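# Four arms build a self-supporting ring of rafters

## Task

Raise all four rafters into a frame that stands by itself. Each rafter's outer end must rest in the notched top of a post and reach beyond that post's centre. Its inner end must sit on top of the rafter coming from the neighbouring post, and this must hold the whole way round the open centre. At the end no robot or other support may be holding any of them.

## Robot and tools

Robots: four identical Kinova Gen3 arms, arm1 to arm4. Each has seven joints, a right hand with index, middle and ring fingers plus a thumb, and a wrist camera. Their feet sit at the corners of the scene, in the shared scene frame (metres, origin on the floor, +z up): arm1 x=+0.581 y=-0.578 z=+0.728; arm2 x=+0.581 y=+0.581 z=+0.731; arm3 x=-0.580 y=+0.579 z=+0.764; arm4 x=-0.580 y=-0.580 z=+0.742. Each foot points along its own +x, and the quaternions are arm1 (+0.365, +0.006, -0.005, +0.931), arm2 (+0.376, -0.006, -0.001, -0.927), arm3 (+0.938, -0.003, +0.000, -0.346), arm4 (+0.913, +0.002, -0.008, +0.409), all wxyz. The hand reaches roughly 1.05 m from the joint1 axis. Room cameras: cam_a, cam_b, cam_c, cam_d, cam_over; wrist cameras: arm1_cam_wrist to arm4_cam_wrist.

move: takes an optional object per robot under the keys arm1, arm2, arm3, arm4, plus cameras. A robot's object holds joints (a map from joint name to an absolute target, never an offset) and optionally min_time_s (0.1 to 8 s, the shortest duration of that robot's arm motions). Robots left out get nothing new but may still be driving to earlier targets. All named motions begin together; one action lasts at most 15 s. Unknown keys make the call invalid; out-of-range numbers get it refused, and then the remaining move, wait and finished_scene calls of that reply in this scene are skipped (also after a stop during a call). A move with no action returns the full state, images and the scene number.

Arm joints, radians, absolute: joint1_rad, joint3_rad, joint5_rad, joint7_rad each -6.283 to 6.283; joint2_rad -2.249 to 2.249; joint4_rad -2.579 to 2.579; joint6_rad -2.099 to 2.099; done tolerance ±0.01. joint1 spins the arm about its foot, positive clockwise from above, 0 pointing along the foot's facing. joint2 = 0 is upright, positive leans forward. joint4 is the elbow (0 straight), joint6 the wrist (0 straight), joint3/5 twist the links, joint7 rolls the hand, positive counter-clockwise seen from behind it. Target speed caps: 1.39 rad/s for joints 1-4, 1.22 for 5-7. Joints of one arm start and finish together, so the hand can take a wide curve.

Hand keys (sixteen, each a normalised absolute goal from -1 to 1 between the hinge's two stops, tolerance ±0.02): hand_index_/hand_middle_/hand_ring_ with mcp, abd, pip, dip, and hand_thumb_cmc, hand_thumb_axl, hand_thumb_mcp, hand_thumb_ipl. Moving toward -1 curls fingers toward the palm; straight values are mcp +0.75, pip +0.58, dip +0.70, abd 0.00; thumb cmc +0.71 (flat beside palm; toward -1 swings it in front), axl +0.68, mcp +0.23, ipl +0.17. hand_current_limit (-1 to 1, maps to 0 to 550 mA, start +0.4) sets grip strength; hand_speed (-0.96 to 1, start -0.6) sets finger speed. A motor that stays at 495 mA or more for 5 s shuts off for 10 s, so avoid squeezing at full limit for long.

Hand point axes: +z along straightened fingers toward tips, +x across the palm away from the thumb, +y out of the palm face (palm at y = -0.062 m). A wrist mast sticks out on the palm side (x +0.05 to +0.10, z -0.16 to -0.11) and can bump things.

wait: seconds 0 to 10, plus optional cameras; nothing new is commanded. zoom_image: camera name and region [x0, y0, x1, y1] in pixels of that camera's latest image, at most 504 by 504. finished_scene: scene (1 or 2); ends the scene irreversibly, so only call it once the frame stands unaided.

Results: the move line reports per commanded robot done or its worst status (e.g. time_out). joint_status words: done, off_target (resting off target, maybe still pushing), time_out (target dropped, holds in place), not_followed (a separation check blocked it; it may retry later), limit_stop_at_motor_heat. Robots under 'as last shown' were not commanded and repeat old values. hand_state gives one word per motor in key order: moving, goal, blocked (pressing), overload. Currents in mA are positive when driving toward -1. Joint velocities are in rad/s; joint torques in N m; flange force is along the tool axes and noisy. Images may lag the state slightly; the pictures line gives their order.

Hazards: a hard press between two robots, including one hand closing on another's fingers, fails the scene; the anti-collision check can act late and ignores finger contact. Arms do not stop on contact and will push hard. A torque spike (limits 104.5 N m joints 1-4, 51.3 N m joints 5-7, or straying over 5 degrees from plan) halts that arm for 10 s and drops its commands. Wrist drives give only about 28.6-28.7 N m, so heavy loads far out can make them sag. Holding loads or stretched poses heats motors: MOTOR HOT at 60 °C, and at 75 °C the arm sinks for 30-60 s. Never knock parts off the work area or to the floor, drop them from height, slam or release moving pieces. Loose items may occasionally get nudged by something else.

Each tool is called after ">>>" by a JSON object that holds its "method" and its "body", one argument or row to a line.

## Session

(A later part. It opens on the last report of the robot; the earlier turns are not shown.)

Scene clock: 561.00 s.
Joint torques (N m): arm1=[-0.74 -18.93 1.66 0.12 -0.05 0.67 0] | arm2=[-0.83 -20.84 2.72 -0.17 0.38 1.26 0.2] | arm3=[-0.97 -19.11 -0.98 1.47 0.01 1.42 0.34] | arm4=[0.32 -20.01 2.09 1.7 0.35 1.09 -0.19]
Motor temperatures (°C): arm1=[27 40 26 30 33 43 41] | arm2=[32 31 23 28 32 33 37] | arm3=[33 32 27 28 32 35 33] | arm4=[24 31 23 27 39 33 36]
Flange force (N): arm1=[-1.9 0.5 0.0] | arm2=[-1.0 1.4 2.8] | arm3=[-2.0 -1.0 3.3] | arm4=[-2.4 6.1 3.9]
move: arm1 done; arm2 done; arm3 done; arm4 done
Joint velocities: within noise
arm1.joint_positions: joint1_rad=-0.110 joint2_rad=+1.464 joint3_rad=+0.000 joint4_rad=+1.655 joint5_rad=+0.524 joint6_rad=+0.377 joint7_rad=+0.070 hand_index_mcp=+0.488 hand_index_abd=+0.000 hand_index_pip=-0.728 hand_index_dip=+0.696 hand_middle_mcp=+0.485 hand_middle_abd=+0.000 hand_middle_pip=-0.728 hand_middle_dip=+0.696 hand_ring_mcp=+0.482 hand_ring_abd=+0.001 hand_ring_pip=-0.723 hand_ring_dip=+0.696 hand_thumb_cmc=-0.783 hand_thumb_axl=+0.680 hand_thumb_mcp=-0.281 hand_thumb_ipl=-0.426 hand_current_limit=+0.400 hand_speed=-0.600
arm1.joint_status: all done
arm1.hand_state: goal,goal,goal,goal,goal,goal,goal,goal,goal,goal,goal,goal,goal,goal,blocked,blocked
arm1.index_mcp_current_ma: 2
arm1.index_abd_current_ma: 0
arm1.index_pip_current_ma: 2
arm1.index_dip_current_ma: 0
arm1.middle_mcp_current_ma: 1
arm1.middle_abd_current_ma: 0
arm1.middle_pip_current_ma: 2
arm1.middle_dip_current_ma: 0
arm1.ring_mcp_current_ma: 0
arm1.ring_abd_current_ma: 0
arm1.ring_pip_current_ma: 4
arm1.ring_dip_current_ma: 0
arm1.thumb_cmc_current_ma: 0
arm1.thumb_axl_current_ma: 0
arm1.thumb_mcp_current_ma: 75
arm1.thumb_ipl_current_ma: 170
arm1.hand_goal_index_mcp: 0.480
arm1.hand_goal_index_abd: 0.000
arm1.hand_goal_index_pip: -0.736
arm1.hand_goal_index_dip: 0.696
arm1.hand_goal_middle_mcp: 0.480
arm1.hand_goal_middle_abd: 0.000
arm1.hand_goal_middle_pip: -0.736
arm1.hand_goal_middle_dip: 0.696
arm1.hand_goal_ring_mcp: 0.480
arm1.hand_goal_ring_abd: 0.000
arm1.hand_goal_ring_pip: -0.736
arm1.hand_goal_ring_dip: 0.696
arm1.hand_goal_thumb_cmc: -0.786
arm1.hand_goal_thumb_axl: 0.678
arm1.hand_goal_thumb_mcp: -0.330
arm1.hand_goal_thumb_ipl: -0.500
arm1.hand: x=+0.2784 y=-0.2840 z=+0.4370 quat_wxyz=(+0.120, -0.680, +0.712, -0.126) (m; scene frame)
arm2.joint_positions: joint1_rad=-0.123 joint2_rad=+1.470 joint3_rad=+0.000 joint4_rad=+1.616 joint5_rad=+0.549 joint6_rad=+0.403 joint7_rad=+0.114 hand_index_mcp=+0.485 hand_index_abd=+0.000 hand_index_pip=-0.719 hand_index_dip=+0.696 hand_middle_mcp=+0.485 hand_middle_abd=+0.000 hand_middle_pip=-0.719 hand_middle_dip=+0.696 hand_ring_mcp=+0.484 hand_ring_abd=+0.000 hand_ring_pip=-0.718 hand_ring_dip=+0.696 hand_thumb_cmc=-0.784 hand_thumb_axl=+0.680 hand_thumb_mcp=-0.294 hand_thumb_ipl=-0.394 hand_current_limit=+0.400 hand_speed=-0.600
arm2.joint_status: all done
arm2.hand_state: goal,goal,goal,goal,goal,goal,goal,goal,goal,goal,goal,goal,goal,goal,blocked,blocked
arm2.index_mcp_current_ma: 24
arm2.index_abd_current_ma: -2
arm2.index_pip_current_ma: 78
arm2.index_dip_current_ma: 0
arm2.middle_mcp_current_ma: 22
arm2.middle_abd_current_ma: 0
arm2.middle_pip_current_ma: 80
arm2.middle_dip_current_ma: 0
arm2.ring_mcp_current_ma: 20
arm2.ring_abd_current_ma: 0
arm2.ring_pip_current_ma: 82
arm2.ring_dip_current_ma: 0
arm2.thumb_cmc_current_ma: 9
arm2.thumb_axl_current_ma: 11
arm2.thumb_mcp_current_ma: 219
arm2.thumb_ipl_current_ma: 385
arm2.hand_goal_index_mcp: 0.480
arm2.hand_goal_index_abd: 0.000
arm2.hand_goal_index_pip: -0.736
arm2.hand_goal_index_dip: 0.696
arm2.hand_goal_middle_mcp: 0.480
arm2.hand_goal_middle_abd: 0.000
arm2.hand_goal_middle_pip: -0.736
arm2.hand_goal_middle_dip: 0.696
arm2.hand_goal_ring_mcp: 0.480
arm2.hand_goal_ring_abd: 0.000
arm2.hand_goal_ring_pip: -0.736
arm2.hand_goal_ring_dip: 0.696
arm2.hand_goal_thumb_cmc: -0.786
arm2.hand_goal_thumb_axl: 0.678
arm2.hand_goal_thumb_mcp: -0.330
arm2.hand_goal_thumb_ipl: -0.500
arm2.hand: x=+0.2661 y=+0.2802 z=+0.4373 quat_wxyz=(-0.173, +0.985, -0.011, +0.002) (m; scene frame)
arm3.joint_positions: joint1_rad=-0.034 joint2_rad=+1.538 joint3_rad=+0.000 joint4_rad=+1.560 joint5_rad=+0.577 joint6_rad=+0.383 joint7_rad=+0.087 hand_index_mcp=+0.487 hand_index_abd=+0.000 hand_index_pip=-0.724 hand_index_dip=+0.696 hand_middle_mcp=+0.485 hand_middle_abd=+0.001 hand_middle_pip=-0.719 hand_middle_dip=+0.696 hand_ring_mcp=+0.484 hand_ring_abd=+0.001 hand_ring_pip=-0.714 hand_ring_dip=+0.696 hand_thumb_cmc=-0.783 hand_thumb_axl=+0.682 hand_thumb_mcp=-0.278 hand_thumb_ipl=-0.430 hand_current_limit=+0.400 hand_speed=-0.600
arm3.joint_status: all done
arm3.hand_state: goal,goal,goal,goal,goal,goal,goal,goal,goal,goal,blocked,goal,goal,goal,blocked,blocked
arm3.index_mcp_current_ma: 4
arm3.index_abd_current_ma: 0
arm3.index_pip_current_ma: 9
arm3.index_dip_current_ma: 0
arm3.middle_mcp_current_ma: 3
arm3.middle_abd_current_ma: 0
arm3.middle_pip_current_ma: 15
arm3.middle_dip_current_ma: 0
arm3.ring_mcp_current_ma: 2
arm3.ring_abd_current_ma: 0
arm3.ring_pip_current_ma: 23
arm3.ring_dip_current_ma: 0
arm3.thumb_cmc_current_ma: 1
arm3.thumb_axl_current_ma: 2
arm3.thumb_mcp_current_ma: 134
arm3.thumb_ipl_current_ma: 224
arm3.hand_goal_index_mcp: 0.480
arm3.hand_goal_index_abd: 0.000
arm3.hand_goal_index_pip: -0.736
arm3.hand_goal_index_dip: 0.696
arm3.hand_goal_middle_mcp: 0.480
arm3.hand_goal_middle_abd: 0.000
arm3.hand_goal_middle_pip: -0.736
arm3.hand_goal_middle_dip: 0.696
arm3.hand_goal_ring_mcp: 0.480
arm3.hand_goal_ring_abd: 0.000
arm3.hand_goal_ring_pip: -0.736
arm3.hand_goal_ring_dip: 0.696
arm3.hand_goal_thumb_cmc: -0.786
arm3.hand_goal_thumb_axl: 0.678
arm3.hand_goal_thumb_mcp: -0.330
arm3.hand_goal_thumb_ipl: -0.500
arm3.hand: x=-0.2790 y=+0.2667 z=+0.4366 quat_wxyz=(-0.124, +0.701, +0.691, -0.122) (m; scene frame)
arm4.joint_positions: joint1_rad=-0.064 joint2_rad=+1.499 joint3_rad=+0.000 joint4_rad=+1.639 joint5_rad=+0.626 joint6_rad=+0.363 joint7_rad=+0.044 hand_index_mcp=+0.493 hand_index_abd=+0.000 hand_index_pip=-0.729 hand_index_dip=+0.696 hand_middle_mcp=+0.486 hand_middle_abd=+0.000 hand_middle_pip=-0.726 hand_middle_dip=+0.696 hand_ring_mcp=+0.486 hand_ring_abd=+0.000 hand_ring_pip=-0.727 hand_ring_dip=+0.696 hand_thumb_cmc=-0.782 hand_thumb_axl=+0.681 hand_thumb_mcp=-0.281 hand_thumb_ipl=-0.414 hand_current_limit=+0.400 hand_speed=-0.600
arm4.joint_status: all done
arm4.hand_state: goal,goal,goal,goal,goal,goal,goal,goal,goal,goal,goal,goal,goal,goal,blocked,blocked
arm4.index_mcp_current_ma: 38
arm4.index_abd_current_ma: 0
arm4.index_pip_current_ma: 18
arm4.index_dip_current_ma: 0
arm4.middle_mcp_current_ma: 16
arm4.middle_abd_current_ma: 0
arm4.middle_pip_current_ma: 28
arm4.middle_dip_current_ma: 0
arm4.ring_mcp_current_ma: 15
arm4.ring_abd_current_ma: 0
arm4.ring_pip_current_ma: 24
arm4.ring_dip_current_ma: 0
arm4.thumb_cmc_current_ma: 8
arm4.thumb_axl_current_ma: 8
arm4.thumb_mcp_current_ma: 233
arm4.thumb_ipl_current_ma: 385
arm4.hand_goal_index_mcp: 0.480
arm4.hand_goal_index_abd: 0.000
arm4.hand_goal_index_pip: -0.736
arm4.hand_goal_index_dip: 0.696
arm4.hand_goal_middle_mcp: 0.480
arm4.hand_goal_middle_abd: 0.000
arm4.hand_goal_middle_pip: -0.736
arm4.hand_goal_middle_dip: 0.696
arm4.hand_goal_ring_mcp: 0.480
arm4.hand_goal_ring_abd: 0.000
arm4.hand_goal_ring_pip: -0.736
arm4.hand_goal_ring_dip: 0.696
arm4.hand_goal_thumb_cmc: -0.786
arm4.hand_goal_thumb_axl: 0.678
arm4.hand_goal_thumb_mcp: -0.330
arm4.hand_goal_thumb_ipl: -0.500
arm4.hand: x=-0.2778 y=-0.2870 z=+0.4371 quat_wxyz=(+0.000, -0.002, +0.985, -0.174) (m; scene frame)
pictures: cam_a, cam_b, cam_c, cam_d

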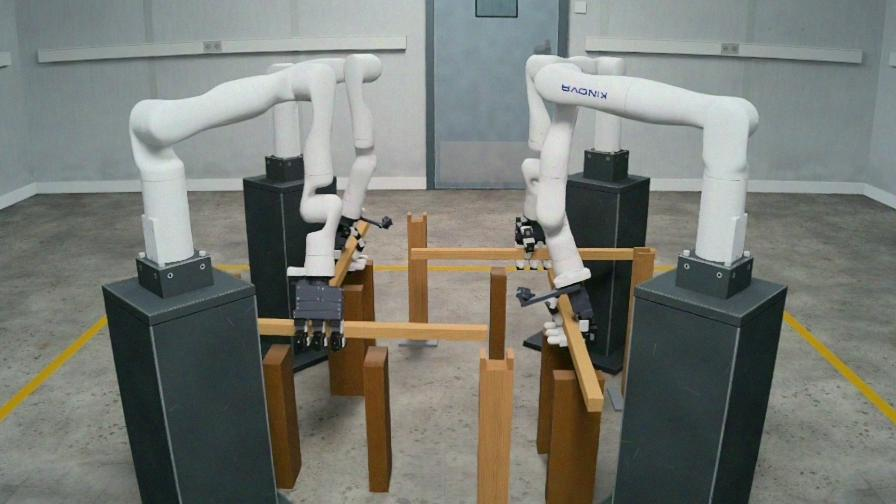

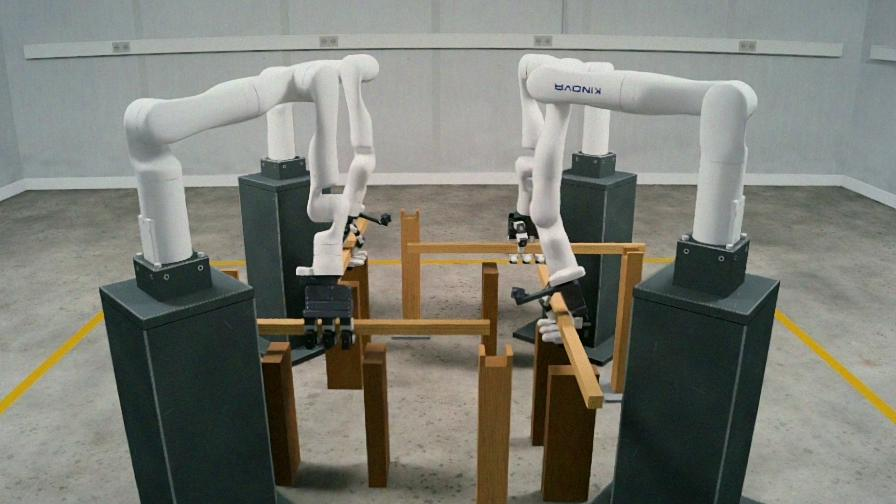

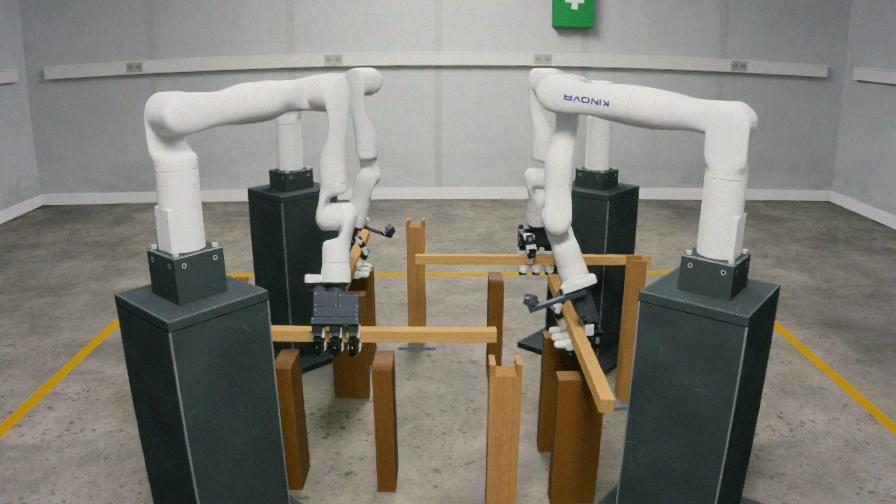

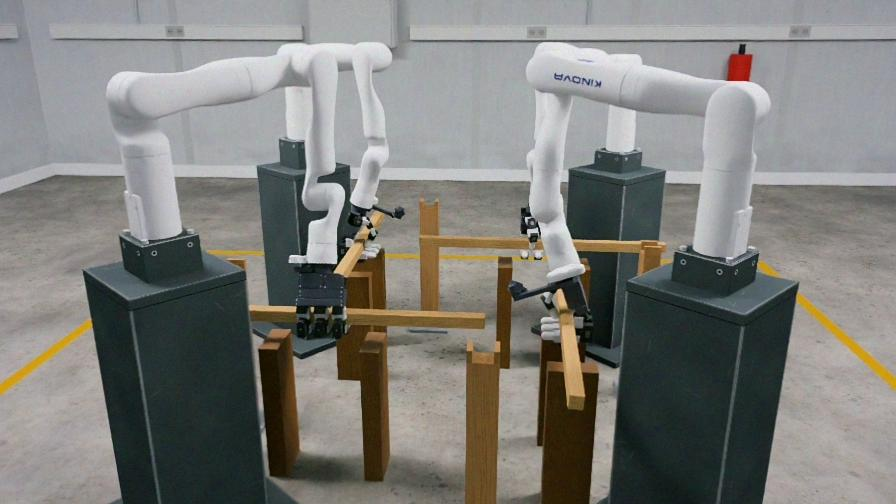

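>>> {"method": "move", "body": {
  "arm2": {"joints": {"joint1_rad": -0.2414, "joint2_rad": 1.4682, "joint4_rad": 1.7336, "joint5_rad": 0.6012, "joint6_rad": 0.3045, "joint7_rad": -0.0686}, "min_time_s": 3},
  "arm3": {"joints": {"joint1_rad": -0.1320, "joint2_rad": 1.5375, "joint4_rad": 1.6591, "joint5_rad": 0.6358, "joint6_rad": 0.3013, "joint7_rad": -0.0795}, "min_time_s": 3},
  "arm4": {"joints": {"joint1_rad": -0.2622, "joint2_rad": 0.9816, "joint4_rad": 2.0992, "joint5_rad": 0.8609, "joint6_rad": 0.4493, "joint7_rad": -0.4197}, "min_time_s": 4},
  "cameras": ["cam_c", "cam_d", "cam_over"]
}}

>>> {"method": "move", "body": {
  "arm4": {"joints": {"joint1_rad": -0.3001, "joint2_rad": 1.1272, "joint4_rad": 1.2818, "joint5_rad": 0.3848, "joint6_rad": 1.0231, "joint7_rad": 0.1428}, "min_time_s": 4},
  "arm1": {"joints": {"joint1_rad": -0.2115, "joint2_rad": 1.0059, "joint4_rad": 2.0026, "joint5_rad": 0.8477, "joint6_rad": 0.4943, "joint7_rad": -0.3254}, "min_time_s": 4},
  "cameras": ["cam_a", "cam_b", "cam_d", "cam_over"]
}}

Scene clock: 576.37 s.
Joint torques (N m): arm1=[-0.75 -18.92 1.68 0.13 -0.04 0.66 -0.01] | arm2=[-0.83 -19.7 2.6 1.07 0.31 1.27 0.19] | arm3=[-1.05 -18.08 -1.08 2.58 -0.04 1.37 0.4] | arm4=[0.37 -17.32 2.38 0.85 0.46 1.27 -0.19]
Motor temperatures (°C): arm1=[27 41 26 30 33 43 41] | arm2=[32 32 23 28 32 33 37] | arm3=[33 33 27 28 32 35 33] | arm4=[24 31 23 27 39 33 36]
Flange force (N): arm1=[-2.0 0.6 0.0] | arm2=[-1.4 2.3 2.6] | arm3=[-2.6 -0.8 3.4] | arm4=[-0.8 6.7 0.7]
move: arm2 done; arm3 done; arm4 done
Joint velocities: within noise
arm1: as last shown
arm2.joint_positions: joint1_rad=-0.241 joint2_rad=+1.468 joint3_rad=+0.000 joint4_rad=+1.734 joint5_rad=+0.601 joint6_rad=+0.305 joint7_rad=-0.069 hand_index_mcp=+0.485 hand_index_abd=+0.000 hand_index_pip=-0.721 hand_index_dip=+0.696 hand_middle_mcp=+0.485 hand_middle_abd=+0.000 hand_middle_pip=-0.719 hand_middle_dip=+0.696 hand_ring_mcp=+0.484 hand_ring_abd=+0.000 hand_ring_pip=-0.718 hand_ring_dip=+0.696 hand_thumb_cmc=-0.784 hand_thumb_axl=+0.680 hand_thumb_mcp=-0.294 hand_thumb_ipl=-0.394 hand_current_limit=+0.400 hand_speed=-0.600
arm2.joint_status: all done
arm2.hand_state: goal,goal,goal,goal,goal,goal,goal,goal,goal,goal,goal,goal,goal,goal,blocked,blocked
arm2.index_mcp_current_ma: 25
arm2.index_abd_current_ma: -2
arm2.index_pip_current_ma: 70
arm2.index_dip_current_ma: 0
arm2.middle_mcp_current_ma: 22
arm2.middle_abd_current_ma: 0
arm2.middle_pip_current_ma: 76
arm2.middle_dip_current_ma: 0
arm2.ring_mcp_current_ma: 20
arm2.ring_abd_current_ma: 0
arm2.ring_pip_current_ma: 81
arm2.ring_dip_current_ma: 0
arm2.thumb_cmc_current_ma: 9
arm2.thumb_axl_current_ma: 11
arm2.thumb_mcp_current_ma: 220
arm2.thumb_ipl_current_ma: 385
arm2.hand_goal_index_mcp: 0.480
arm2.hand_goal_index_abd: 0.000
arm2.hand_goal_index_pip: -0.736
arm2.hand_goal_index_dip: 0.696
arm2.hand_goal_middle_mcp: 0.480
arm2.hand_goal_middle_abd: 0.000
arm2.hand_goal_middle_pip: -0.736
arm2.hand_goal_middle_dip: 0.696
arm2.hand_goal_ring_mcp: 0.480
arm2.hand_goal_ring_abd: 0.000
arm2.hand_goal_ring_pip: -0.736
arm2.hand_goal_ring_dip: 0.696
arm2.hand_goal_thumb_cmc: -0.786
arm2.hand_goal_thumb_axl: 0.678
arm2.hand_goal_thumb_mcp: -0.330
arm2.hand_goal_thumb_ipl: -0.500
arm2.hand: x=+0.3260 y=+0.2787 z=+0.4373 quat_wxyz=(-0.173, +0.985, -0.011, +0.002) (m; scene frame)
arm3.joint_positions: joint1_rad=-0.132 joint2_rad=+1.537 joint3_rad=+0.000 joint4_rad=+1.659 joint5_rad=+0.636 joint6_rad=+0.301 joint7_rad=-0.079 hand_index_mcp=+0.487 hand_index_abd=+0.000 hand_index_pip=-0.724 hand_index_dip=+0.696 hand_middle_mcp=+0.485 hand_middle_abd=+0.001 hand_middle_pip=-0.719 hand_middle_dip=+0.696 hand_ring_mcp=+0.484 hand_ring_abd=+0.001 hand_ring_pip=-0.714 hand_ring_dip=+0.696 hand_thumb_cmc=-0.783 hand_thumb_axl=+0.682 hand_thumb_mcp=-0.278 hand_thumb_ipl=-0.430 hand_current_limit=+0.400 hand_speed=-0.600
arm3.joint_status: all done
arm3.hand_state: goal,goal,goal,goal,goal,goal,goal,goal,goal,goal,blocked,goal,goal,goal,blocked,blocked
arm3.index_mcp_current_ma: 4
arm3.index_abd_current_ma: 0
arm3.index_pip_current_ma: 9
arm3.index_dip_current_ma: 0
arm3.middle_mcp_current_ma: 3
arm3.middle_abd_current_ma: 0
arm3.middle_pip_current_ma: 15
arm3.middle_dip_current_ma: 0
arm3.ring_mcp_current_ma: 2
arm3.ring_abd_current_ma: 0
arm3.ring_pip_current_ma: 22
arm3.ring_dip_current_ma: 0
arm3.thumb_cmc_current_ma: 1
arm3.thumb_axl_current_ma: 2
arm3.thumb_mcp_current_ma: 134
arm3.thumb_ipl_current_ma: 224
arm3.hand_goal_index_mcp: 0.480
arm3.hand_goal_index_abd: 0.000
arm3.hand_goal_index_pip: -0.736
arm3.hand_goal_index_dip: 0.696
arm3.hand_goal_middle_mcp: 0.480
arm3.hand_goal_middle_abd: 0.000
arm3.hand_goal_middle_pip: -0.736
arm3.hand_goal_middle_dip: 0.696
arm3.hand_goal_ring_mcp: 0.480
arm3.hand_goal_ring_abd: 0.000
arm3.hand_goal_ring_pip: -0.736
arm3.hand_goal_ring_dip: 0.696
arm3.hand_goal_thumb_cmc: -0.786
arm3.hand_goal_thumb_axl: 0.678
arm3.hand_goal_thumb_mcp: -0.330
arm3.hand_goal_thumb_ipl: -0.500
arm3.hand: x=-0.2782 y=+0.3167 z=+0.4366 quat_wxyz=(-0.124, +0.701, +0.691, -0.122) (m; scene frame)
arm4.joint_positions: joint1_rad=-0.262 joint2_rad=+0.982 joint3_rad=+0.000 joint4_rad=+2.099 joint5_rad=+0.861 joint6_rad=+0.449 joint7_rad=-0.420 hand_index_mcp=+0.493 hand_index_abd=+0.000 hand_index_pip=-0.729 hand_index_dip=+0.696 hand_middle_mcp=+0.486 hand_middle_abd=+0.000 hand_middle_pip=-0.726 hand_middle_dip=+0.696 hand_ring_mcp=+0.486 hand_ring_abd=+0.000 hand_ring_pip=-0.727 hand_ring_dip=+0.696 hand_thumb_cmc=-0.784 hand_thumb_axl=+0.678 hand_thumb_mcp=-0.280 hand_thumb_ipl=-0.421 hand_current_limit=+0.400 hand_speed=-0.600
arm4.joint_status: all done
arm4.hand_state: goal,goal,goal,goal,goal,goal,goal,goal,goal,goal,goal,goal,goal,goal,blocked,blocked
arm4.index_mcp_current_ma: 38
arm4.index_abd_current_ma: 0
arm4.index_pip_current_ma: 18
arm4.index_dip_current_ma: 0
arm4.middle_mcp_current_ma: 17
arm4.middle_abd_current_ma: 0
arm4.middle_pip_current_ma: 26
arm4.middle_dip_current_ma: 0
arm4.ring_mcp_current_ma: 16
arm4.ring_abd_current_ma: 0
arm4.ring_pip_current_ma: 22
arm4.ring_dip_current_ma: 0
arm4.thumb_cmc_current_ma: 4
arm4.thumb_axl_current_ma: 1
arm4.thumb_mcp_current_ma: 239
arm4.thumb_ipl_current_ma: 385
arm4.hand_goal_index_mcp: 0.480
arm4.hand_goal_index_abd: 0.000
arm4.hand_goal_index_pip: -0.736
arm4.hand_goal_index_dip: 0.696
arm4.hand_goal_middle_mcp: 0.480
arm4.hand_goal_middle_abd: 0.000
arm4.hand_goal_middle_pip: -0.736
arm4.hand_goal_middle_dip: 0.696
arm4.hand_goal_ring_mcp: 0.480
arm4.hand_goal_ring_abd: 0.000
arm4.hand_goal_ring_pip: -0.736
arm4.hand_goal_ring_dip: 0.696
arm4.hand_goal_thumb_cmc: -0.786
arm4.hand_goal_thumb_axl: 0.678
arm4.hand_goal_thumb_mcp: -0.330
arm4.hand_goal_thumb_ipl: -0.500
arm4.hand: x=-0.3044 y=-0.2871 z=+0.6524 quat_wxyz=(+0.107, +0.019, +0.979, -0.172) (m; scene frame)
pictures: cam_c, cam_d, cam_over

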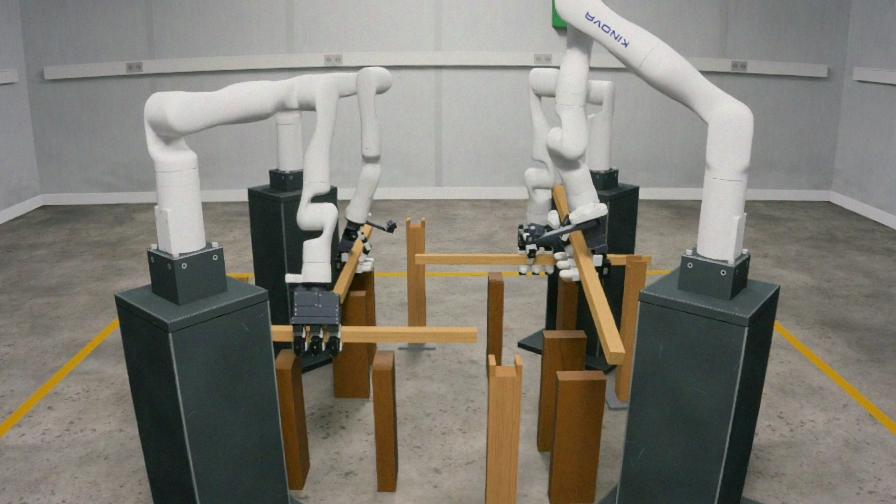

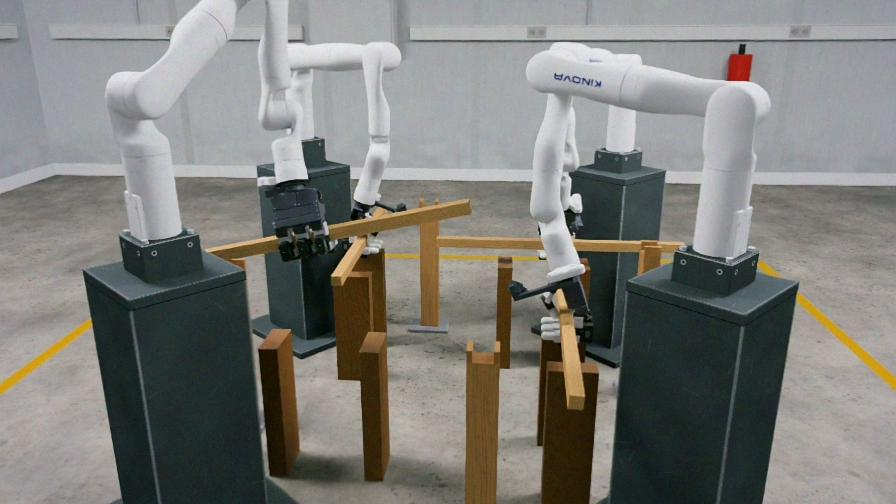

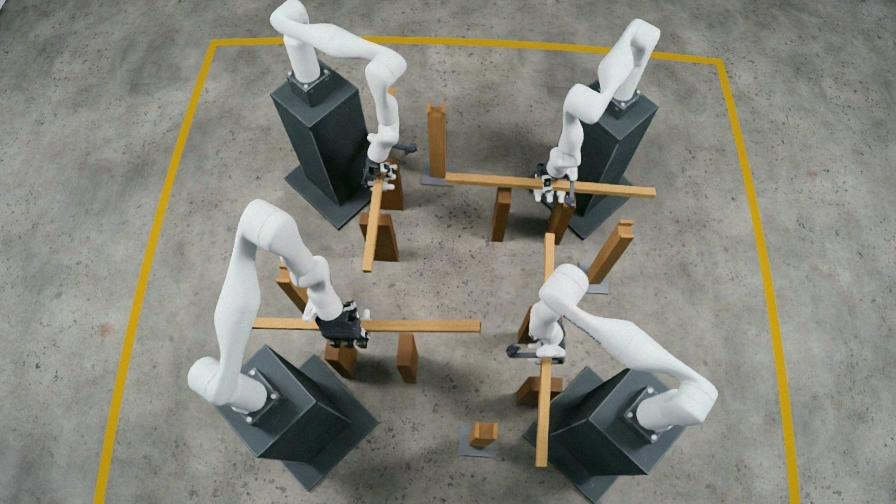

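Scene clock: 580.67 s.
Joint torques (N m): arm1=[-0.71 -17.2 2.1 -1.18 0.11 0.86 -0.06] | arm2=[-0.91 -19.73 2.6 1.07 0.32 1.27 0.19] | arm3=[-0.99 -18.07 -1.05 2.54 -0.05 1.41 0.35] | arm4=[0.41 -24.36 2.42 -5.05 1.11 0.98 -0.17]
Motor temperatures (°C): arm1=[27 41 26 30 33 43 41] | arm2=[32 32 23 28 32 33 37] | arm3=[33 33 27 28 32 35 33] | arm4=[24 31 23 27 39 33 36]
Flange force (N): arm1=[-2.1 1.0 -1.0] | arm2=[-1.6 2.3 2.7] | arm3=[-2.4 -1.0 3.4] | arm4=[-0.3 4.7 2.5]
move: arm1 done; arm4 done
Joint velocities: within noise
arm1.joint_positions: joint1_rad=-0.211 joint2_rad=+1.006 joint3_rad=+0.000 joint4_rad=+2.003 joint5_rad=+0.848 joint6_rad=+0.494 joint7_rad=-0.325 hand_index_mcp=+0.489 hand_index_abd=+0.000 hand_index_pip=-0.728 hand_index_dip=+0.696 hand_middle_mcp=+0.485 hand_middle_abd=+0.000 hand_middle_pip=-0.728 hand_middle_dip=+0.696 hand_ring_mcp=+0.483 hand_ring_abd=+0.001 hand_ring_pip=-0.724 hand_ring_dip=+0.696 hand_thumb_cmc=-0.783 hand_thumb_axl=+0.681 hand_thumb_mcp=-0.280 hand_thumb_ipl=-0.427 hand_current_limit=+0.400 hand_speed=-0.600
arm1.joint_status: all done
arm1.hand_state: goal,goal,goal,goal,goal,goal,goal,goal,goal,goal,goal,goal,goal,goal,blocked,blocked
arm1.index_mcp_current_ma: 2
arm1.index_abd_current_ma: 0
arm1.index_pip_current_ma: 2
arm1.index_dip_current_ma: 0
arm1.middle_mcp_current_ma: 1
arm1.middle_abd_current_ma: 0
arm1.middle_pip_current_ma: 2
arm1.middle_dip_current_ma: 0
arm1.ring_mcp_current_ma: 0
arm1.ring_abd_current_ma: 0
arm1.ring_pip_current_ma: 3
arm1.ring_dip_current_ma: 0
arm1.thumb_cmc_current_ma: 0
arm1.thumb_axl_current_ma: 0
arm1.thumb_mcp_current_ma: 76
arm1.thumb_ipl_current_ma: 166
arm1.hand_goal_index_mcp: 0.480
arm1.hand_goal_index_abd: 0.000
arm1.hand_goal_index_pip: -0.736
arm1.hand_goal_index_dip: 0.696
arm1.hand_goal_middle_mcp: 0.480
arm1.hand_goal_middle_abd: 0.000
arm1.hand_goal_middle_pip: -0.736
arm1.hand_goal_middle_dip: 0.696
arm1.hand_goal_ring_mcp: 0.480
arm1.hand_goal_ring_abd: 0.000
arm1.hand_goal_ring_pip: -0.736
arm1.hand_goal_ring_dip: 0.696
arm1.hand_goal_thumb_cmc: -0.786
arm1.hand_goal_thumb_axl: 0.678
arm1.hand_goal_thumb_mcp: -0.330
arm1.hand_goal_thumb_ipl: -0.500
arm1.hand: x=+0.2770 y=-0.2621 z=+0.6333 quat_wxyz=(+0.204, -0.677, +0.706, -0.040) (m; scene frame)
arm2, arm3: as last shown
arm4.joint_positions: joint1_rad=-0.300 joint2_rad=+1.127 joint3_rad=+0.000 joint4_rad=+1.282 joint5_rad=+0.385 joint6_rad=+1.023 joint7_rad=+0.143 hand_index_mcp=+0.492 hand_index_abd=+0.000 hand_index_pip=-0.729 hand_index_dip=+0.696 hand_middle_mcp=+0.488 hand_middle_abd=+0.000 hand_middle_pip=-0.726 hand_middle_dip=+0.696 hand_ring_mcp=+0.486 hand_ring_abd=+0.000 hand_ring_pip=-0.728 hand_ring_dip=+0.696 hand_thumb_cmc=-0.784 hand_thumb_axl=+0.678 hand_thumb_mcp=-0.280 hand_thumb_ipl=-0.426 hand_current_limit=+0.400 hand_speed=-0.600
arm4.joint_status: all done
arm4.hand_state: goal,goal,goal,goal,goal,goal,goal,goal,goal,goal,goal,goal,goal,goal,blocked,blocked
arm4.index_mcp_current_ma: 36
arm4.index_abd_current_ma: 0
arm4.index_pip_current_ma: 18
arm4.index_dip_current_ma: 0
arm4.middle_mcp_current_ma: 21
arm4.middle_abd_current_ma: 0
arm4.middle_pip_current_ma: 25
arm4.middle_dip_current_ma: 0
arm4.ring_mcp_current_ma: 16
arm4.ring_abd_current_ma: 0
arm4.ring_pip_current_ma: 21
arm4.ring_dip_current_ma: 0
arm4.thumb_cmc_current_ma: 3
arm4.thumb_axl_current_ma: 0
arm4.thumb_mcp_current_ma: 242
arm4.thumb_ipl_current_ma: 385
arm4.hand_goal_index_mcp: 0.480
arm4.hand_goal_index_abd: 0.000
arm4.hand_goal_index_pip: -0.736
arm4.hand_goal_index_dip: 0.696
arm4.hand_goal_middle_mcp: 0.480
arm4.hand_goal_middle_abd: 0.000
arm4.hand_goal_middle_pip: -0.736
arm4.hand_goal_middle_dip: 0.696
arm4.hand_goal_ring_mcp: 0.480
arm4.hand_goal_ring_abd: 0.000
arm4.hand_goal_ring_pip: -0.736
arm4.hand_goal_ring_dip: 0.696
arm4.hand_goal_thumb_cmc: -0.786
arm4.hand_goal_thumb_axl: 0.678
arm4.hand_goal_thumb_mcp: -0.330
arm4.hand_goal_thumb_ipl: -0.500
arm4.hand: x=-0.2250 y=-0.0792 z=+0.6825 quat_wxyz=(+0.107, +0.019, +0.979, -0.172) (m; scene frame)
pictures: cam_a, cam_b, cam_d, cam_over

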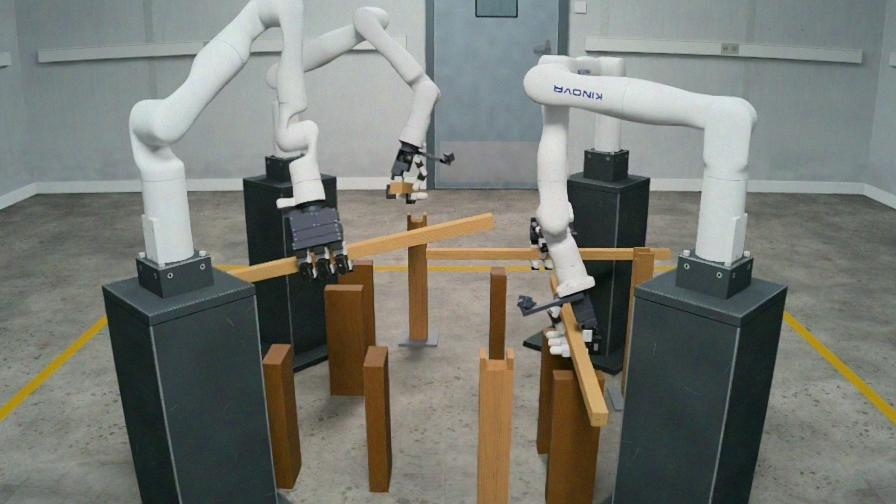

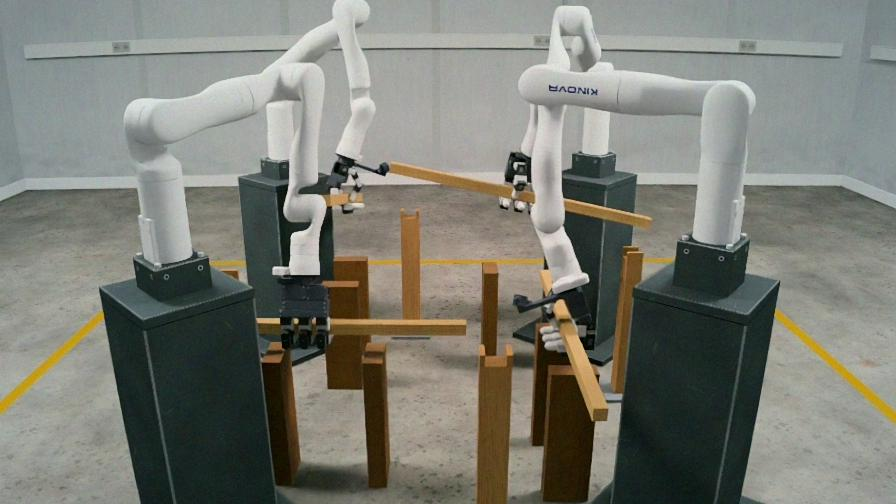

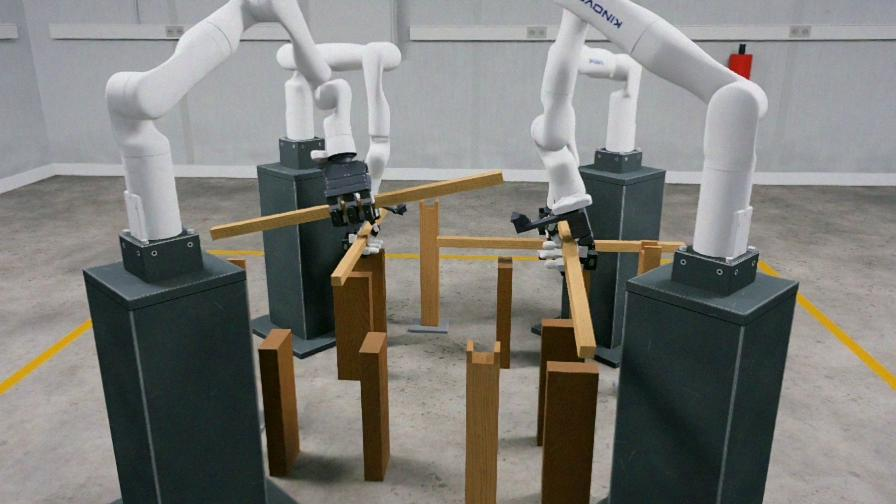

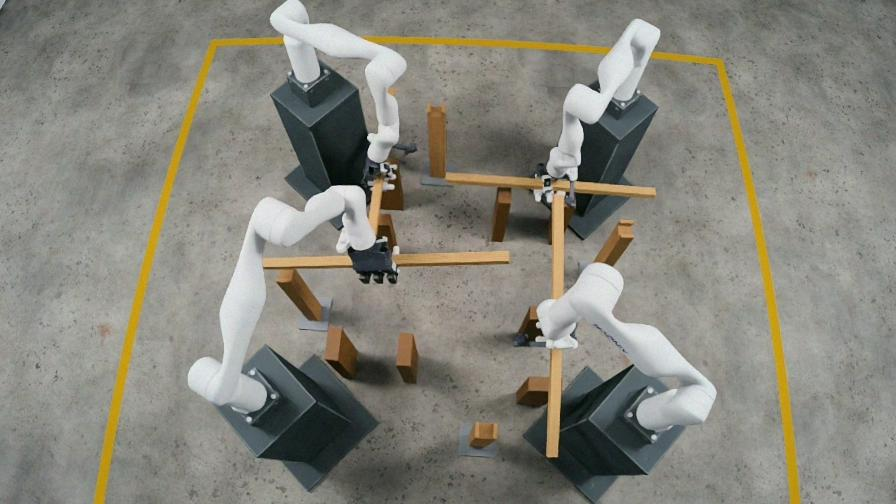

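>>> {"method": "move", "body": {
  "arm1": {"joints": {"joint1_rad": -0.3463, "joint2_rad": 1.1823, "joint4_rad": 1.2701, "joint5_rad": 0.4024, "joint6_rad": 0.9854, "joint7_rad": 0.0882}, "min_time_s": 4},
  "cameras": ["cam_a", "cam_d", "cam_over"]
}}

>>> {"method": "zoom_image", "body": {
  "camera": "cam_d",
  "region": [430, 290, 530, 400]
}}

>>> {"method": "zoom_image", "body": {
  "camera": "cam_over",
  "region": [440, 380, 530, 470]
}}

>>> {"method": "zoom_image", "body": {
  "camera": "cam_over",
  "region": [440, 160, 560, 300]
}}

Scene clock: 593.70 s.
Joint torques (N m): arm1=[-0.61 -23.44 2.19 -5.52 0.67 0.55 -0.08] | arm2=[-0.86 -19.66 2.61 1.09 0.33 1.26 0.2] | arm3=[-1.03 -18.09 -1.07 2.56 -0.1 1.42 0.32] | arm4=[0.39 -24.33 2.46 -5.02 1.15 0.92 -0.21]
Motor temperatures (°C): arm1=[27 41 26 30 33 43 41] | arm2=[32 32 23 28 32 33 37] | arm3=[33 33 27 28 32 35 33] | arm4=[24 32 23 27 39 33 36]
Flange force (N): arm1=[-0.4 -0.3 1.6] | arm2=[-1.5 2.4 2.5] | arm3=[-2.6 -0.9 3.5] | arm4=[-0.5 4.9 2.3]
move: arm1 done
Joint velocities: within noise
arm1.joint_positions: joint1_rad=-0.346 joint2_rad=+1.182 joint3_rad=+0.000 joint4_rad=+1.270 joint5_rad=+0.402 joint6_rad=+0.985 joint7_rad=+0.088 hand_index_mcp=+0.489 hand_index_abd=+0.000 hand_index_pip=-0.728 hand_index_dip=+0.696 hand_middle_mcp=+0.485 hand_middle_abd=+0.000 hand_middle_pip=-0.728 hand_middle_dip=+0.696 hand_ring_mcp=+0.484 hand_ring_abd=+0.001 hand_ring_pip=-0.725 hand_ring_dip=+0.696 hand_thumb_cmc=-0.783 hand_thumb_axl=+0.681 hand_thumb_mcp=-0.280 hand_thumb_ipl=-0.428 hand_current_limit=+0.400 hand_speed=-0.600
arm1.joint_status: all done
arm1.hand_state: goal,goal,goal,goal,goal,goal,goal,goal,goal,goal,goal,goal,goal,goal,blocked,blocked
arm1.index_mcp_current_ma: 2
arm1.index_abd_current_ma: 0
arm1.index_pip_current_ma: 2
arm1.index_dip_current_ma: 0
arm1.middle_mcp_current_ma: 1
arm1.middle_abd_current_ma: 0
arm1.middle_pip_current_ma: 2
arm1.middle_dip_current_ma: 0
arm1.ring_mcp_current_ma: 1
arm1.ring_abd_current_ma: 0
arm1.ring_pip_current_ma: 3
arm1.ring_dip_current_ma: 0
arm1.thumb_cmc_current_ma: 0
arm1.thumb_axl_current_ma: 0
arm1.thumb_mcp_current_ma: 76
arm1.thumb_ipl_current_ma: 165
arm1.hand_goal_index_mcp: 0.480
arm1.hand_goal_index_abd: 0.000
arm1.hand_goal_index_pip: -0.736
arm1.hand_goal_index_dip: 0.696
arm1.hand_goal_middle_mcp: 0.480
arm1.hand_goal_middle_abd: 0.000
arm1.hand_goal_middle_pip: -0.736
arm1.hand_goal_middle_dip: 0.696
arm1.hand_goal_ring_mcp: 0.480
arm1.hand_goal_ring_abd: 0.000
arm1.hand_goal_ring_pip: -0.736
arm1.hand_goal_ring_dip: 0.696
arm1.hand_goal_thumb_cmc: -0.786
arm1.hand_goal_thumb_axl: 0.678
arm1.hand_goal_thumb_mcp: -0.330
arm1.hand_goal_thumb_ipl: -0.500
arm1.hand: x=+0.0732 y=-0.2335 z=+0.6384 quat_wxyz=(+0.204, -0.677, +0.706, -0.040) (m; scene frame)
arm2, arm3, arm4: as last shown
pictures: cam_a, cam_d, cam_over

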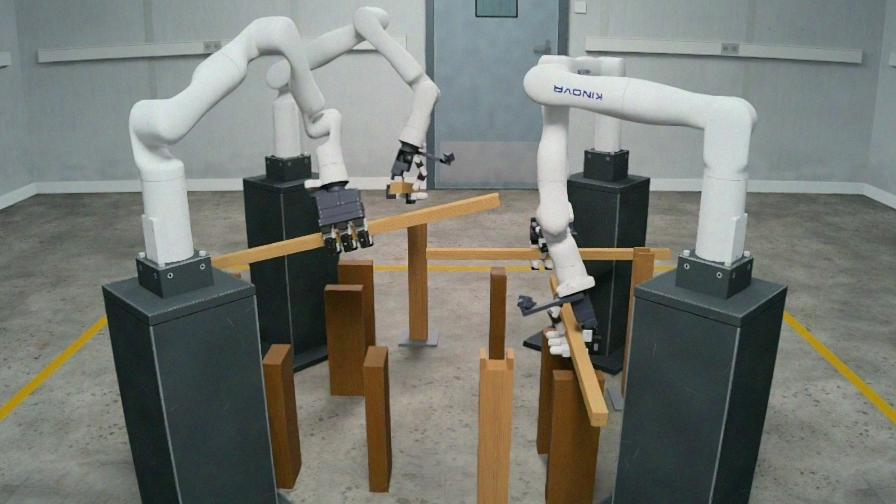

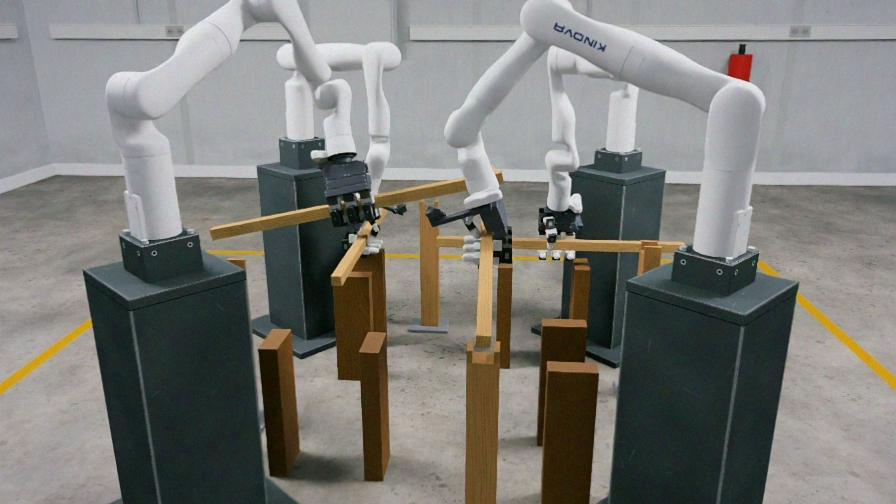

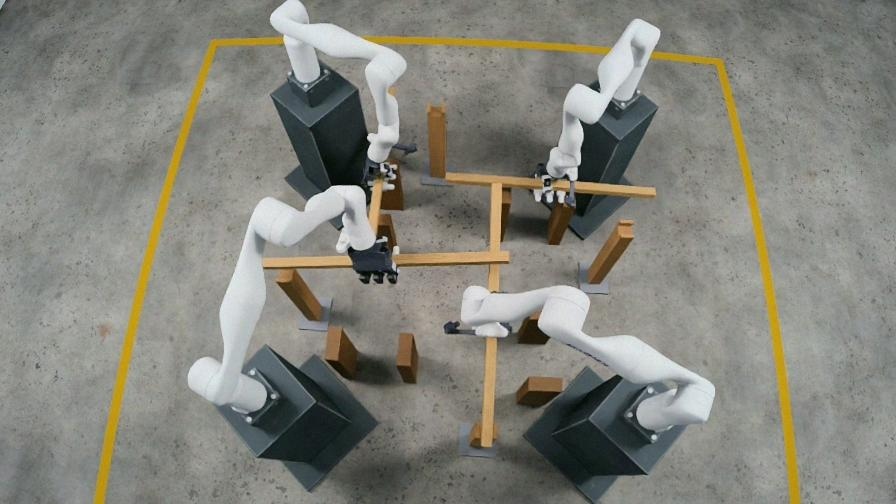

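Scaled by 4.582 from the camera's 896x504 image, which has a finer 1280x720 frame.

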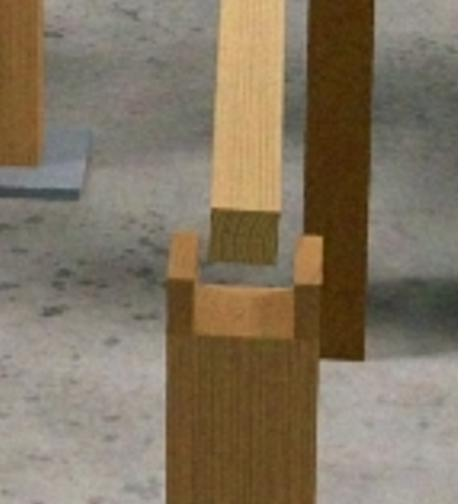

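Scaled by 5.600 from the camera's 896x504 image, which has a finer 1280x720 frame.

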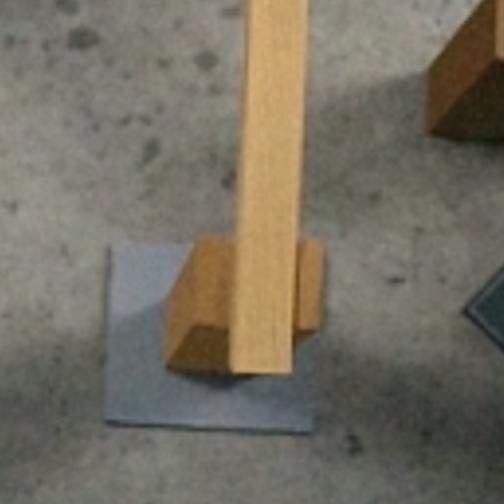

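Scaled by 3.600 from the camera's 896x504 image, which has a finer 1280x720 frame.

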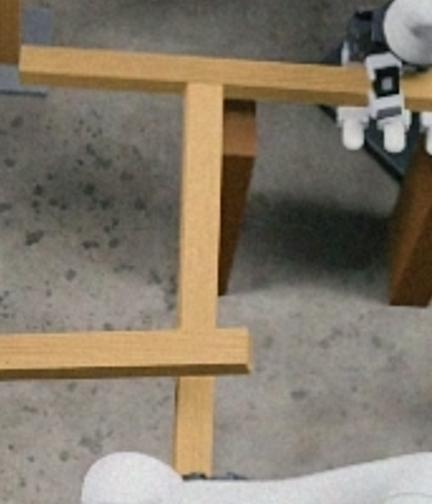

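>>> {"method": "move", "body": {
  "arm1": {"joints": {"joint1_rad": -0.3469, "joint2_rad": 1.2558, "joint4_rad": 1.2417, "joint5_rad": 0.4146, "joint6_rad": 0.9442, "joint7_rad": 0.0659}, "min_time_s": 2.5},
  "cameras": ["cam_a", "cam_d", "cam_over"]
}}

>>> {"method": "zoom_image", "body": {
  "camera": "cam_d",
  "region": [430, 290, 530, 400]
}}

>>> {"method": "zoom_image", "body": {
  "camera": "cam_over",
  "region": [440, 380, 530, 470]
}}

Scene clock: 606.30 s.
Joint torques (N m): arm1=[-0.61 -23.63 2.19 -5.22 0.59 0.6 -0.07] | arm2=[-0.86 -19.68 2.64 1.04 0.33 1.27 0.19] | arm3=[-1.05 -18.01 -1.13 2.59 -0.1 1.38 0.29] | arm4=[0.4 -24.3 2.47 -5.07 1.1 0.96 -0.2]
Motor temperatures (°C): arm1=[27 41 26 30 33 43 41] | arm2=[32 32 23 28 32 33 37] | arm3=[33 33 27 28 32 35 33] | arm4=[24 32 23 27 39 33 36]
Flange force (N): arm1=[-0.4 -0.5 1.6] | arm2=[-1.4 2.3 2.5] | arm3=[-2.9 -0.9 3.3] | arm4=[-0.3 4.5 2.4]
move: arm1 done
Joint velocities: within noise
arm1.joint_positions: joint1_rad=-0.347 joint2_rad=+1.256 joint3_rad=+0.000 joint4_rad=+1.242 joint5_rad=+0.415 joint6_rad=+0.944 joint7_rad=+0.066 hand_index_mcp=+0.489 hand_index_abd=+0.000 hand_index_pip=-0.728 hand_index_dip=+0.696 hand_middle_mcp=+0.485 hand_middle_abd=+0.000 hand_middle_pip=-0.728 hand_middle_dip=+0.696 hand_ring_mcp=+0.484 hand_ring_abd=+0.001 hand_ring_pip=-0.725 hand_ring_dip=+0.696 hand_thumb_cmc=-0.783 hand_thumb_axl=+0.681 hand_thumb_mcp=-0.280 hand_thumb_ipl=-0.428 hand_current_limit=+0.400 hand_speed=-0.600
arm1.joint_status: all done
arm1.hand_state: goal,goal,goal,goal,goal,goal,goal,goal,goal,goal,goal,goal,goal,goal,blocked,blocked
arm1.index_mcp_current_ma: 2
arm1.index_abd_current_ma: 0
arm1.index_pip_current_ma: 2
arm1.index_dip_current_ma: 0
arm1.middle_mcp_current_ma: 1
arm1.middle_abd_current_ma: 0
arm1.middle_pip_current_ma: 2
arm1.middle_dip_current_ma: 0
arm1.ring_mcp_current_ma: 1
arm1.ring_abd_current_ma: 0
arm1.ring_pip_current_ma: 3
arm1.ring_dip_current_ma: 0
arm1.thumb_cmc_current_ma: 0
arm1.thumb_axl_current_ma: 0
arm1.thumb_mcp_current_ma: 76
arm1.thumb_ipl_current_ma: 165
arm1.hand_goal_index_mcp: 0.480
arm1.hand_goal_index_abd: 0.000
arm1.hand_goal_index_pip: -0.736
arm1.hand_goal_index_dip: 0.696
arm1.hand_goal_middle_mcp: 0.480
arm1.hand_goal_middle_abd: 0.000
arm1.hand_goal_middle_pip: -0.736
arm1.hand_goal_middle_dip: 0.696
arm1.hand_goal_ring_mcp: 0.480
arm1.hand_goal_ring_abd: 0.000
arm1.hand_goal_ring_pip: -0.736
arm1.hand_goal_ring_dip: 0.696
arm1.hand_goal_thumb_cmc: -0.786
arm1.hand_goal_thumb_axl: 0.678
arm1.hand_goal_thumb_mcp: -0.330
arm1.hand_goal_thumb_ipl: -0.500
arm1.hand: x=+0.0732 y=-0.2334 z=+0.6006 quat_wxyz=(+0.204, -0.677, +0.706, -0.040) (m; scene frame)
arm2, arm3, arm4: as last shown
pictures: cam_a, cam_d, cam_over

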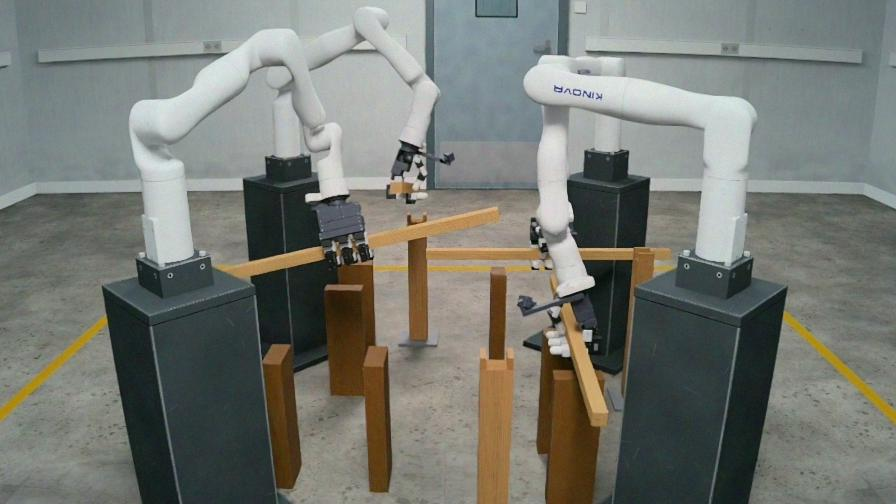

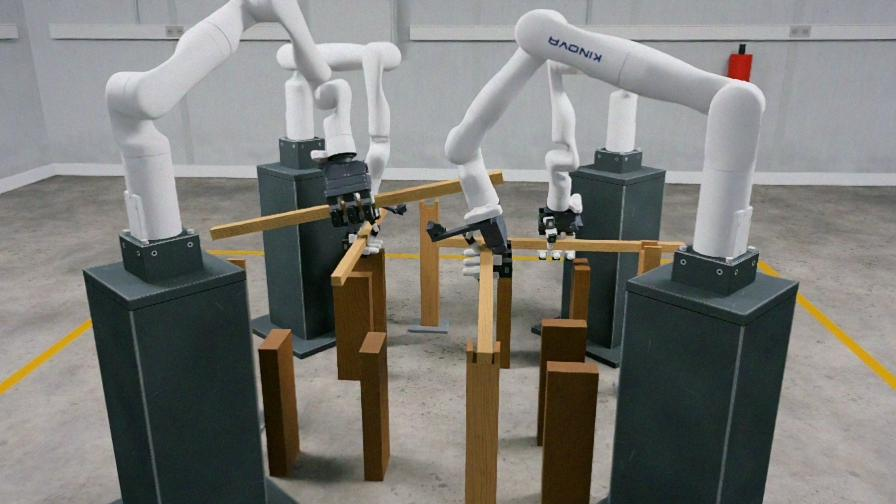

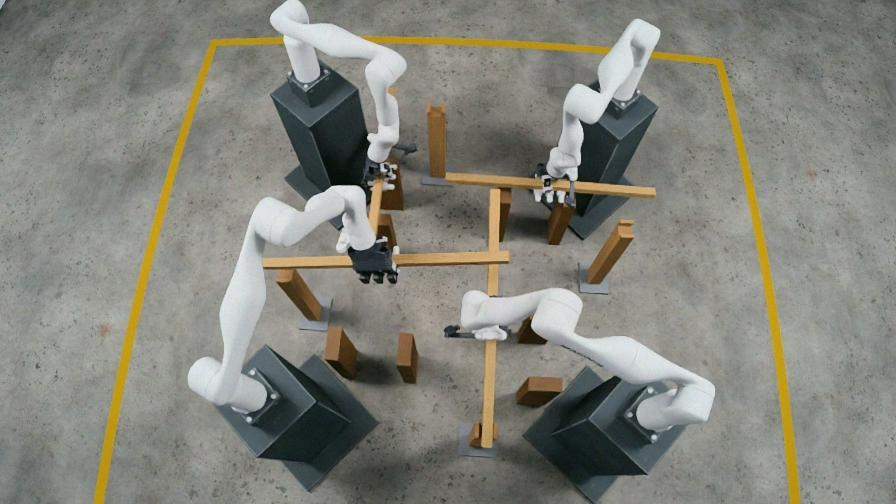

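Scaled by 4.582 from the camera's 896x504 image, which has a finer 1280x720 frame.

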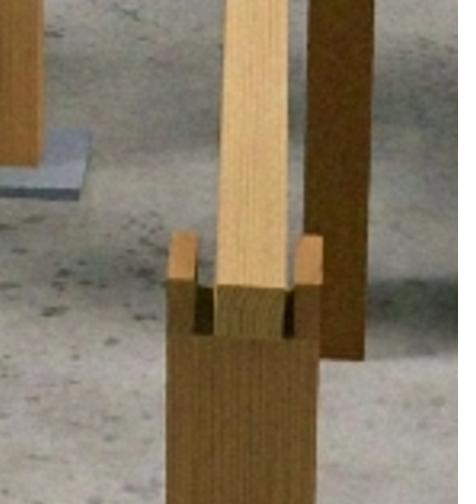

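Scaled by 5.600 from the camera's 896x504 image, which has a finer 1280x720 frame.

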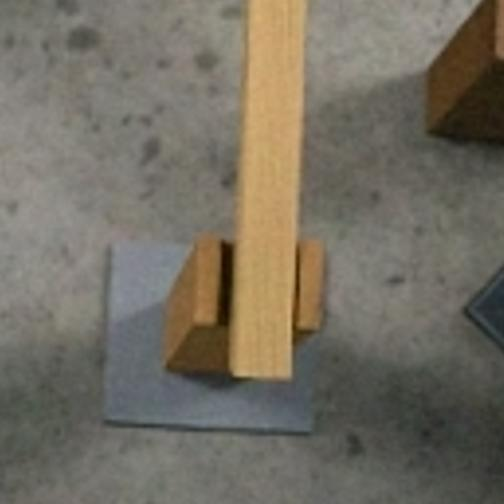

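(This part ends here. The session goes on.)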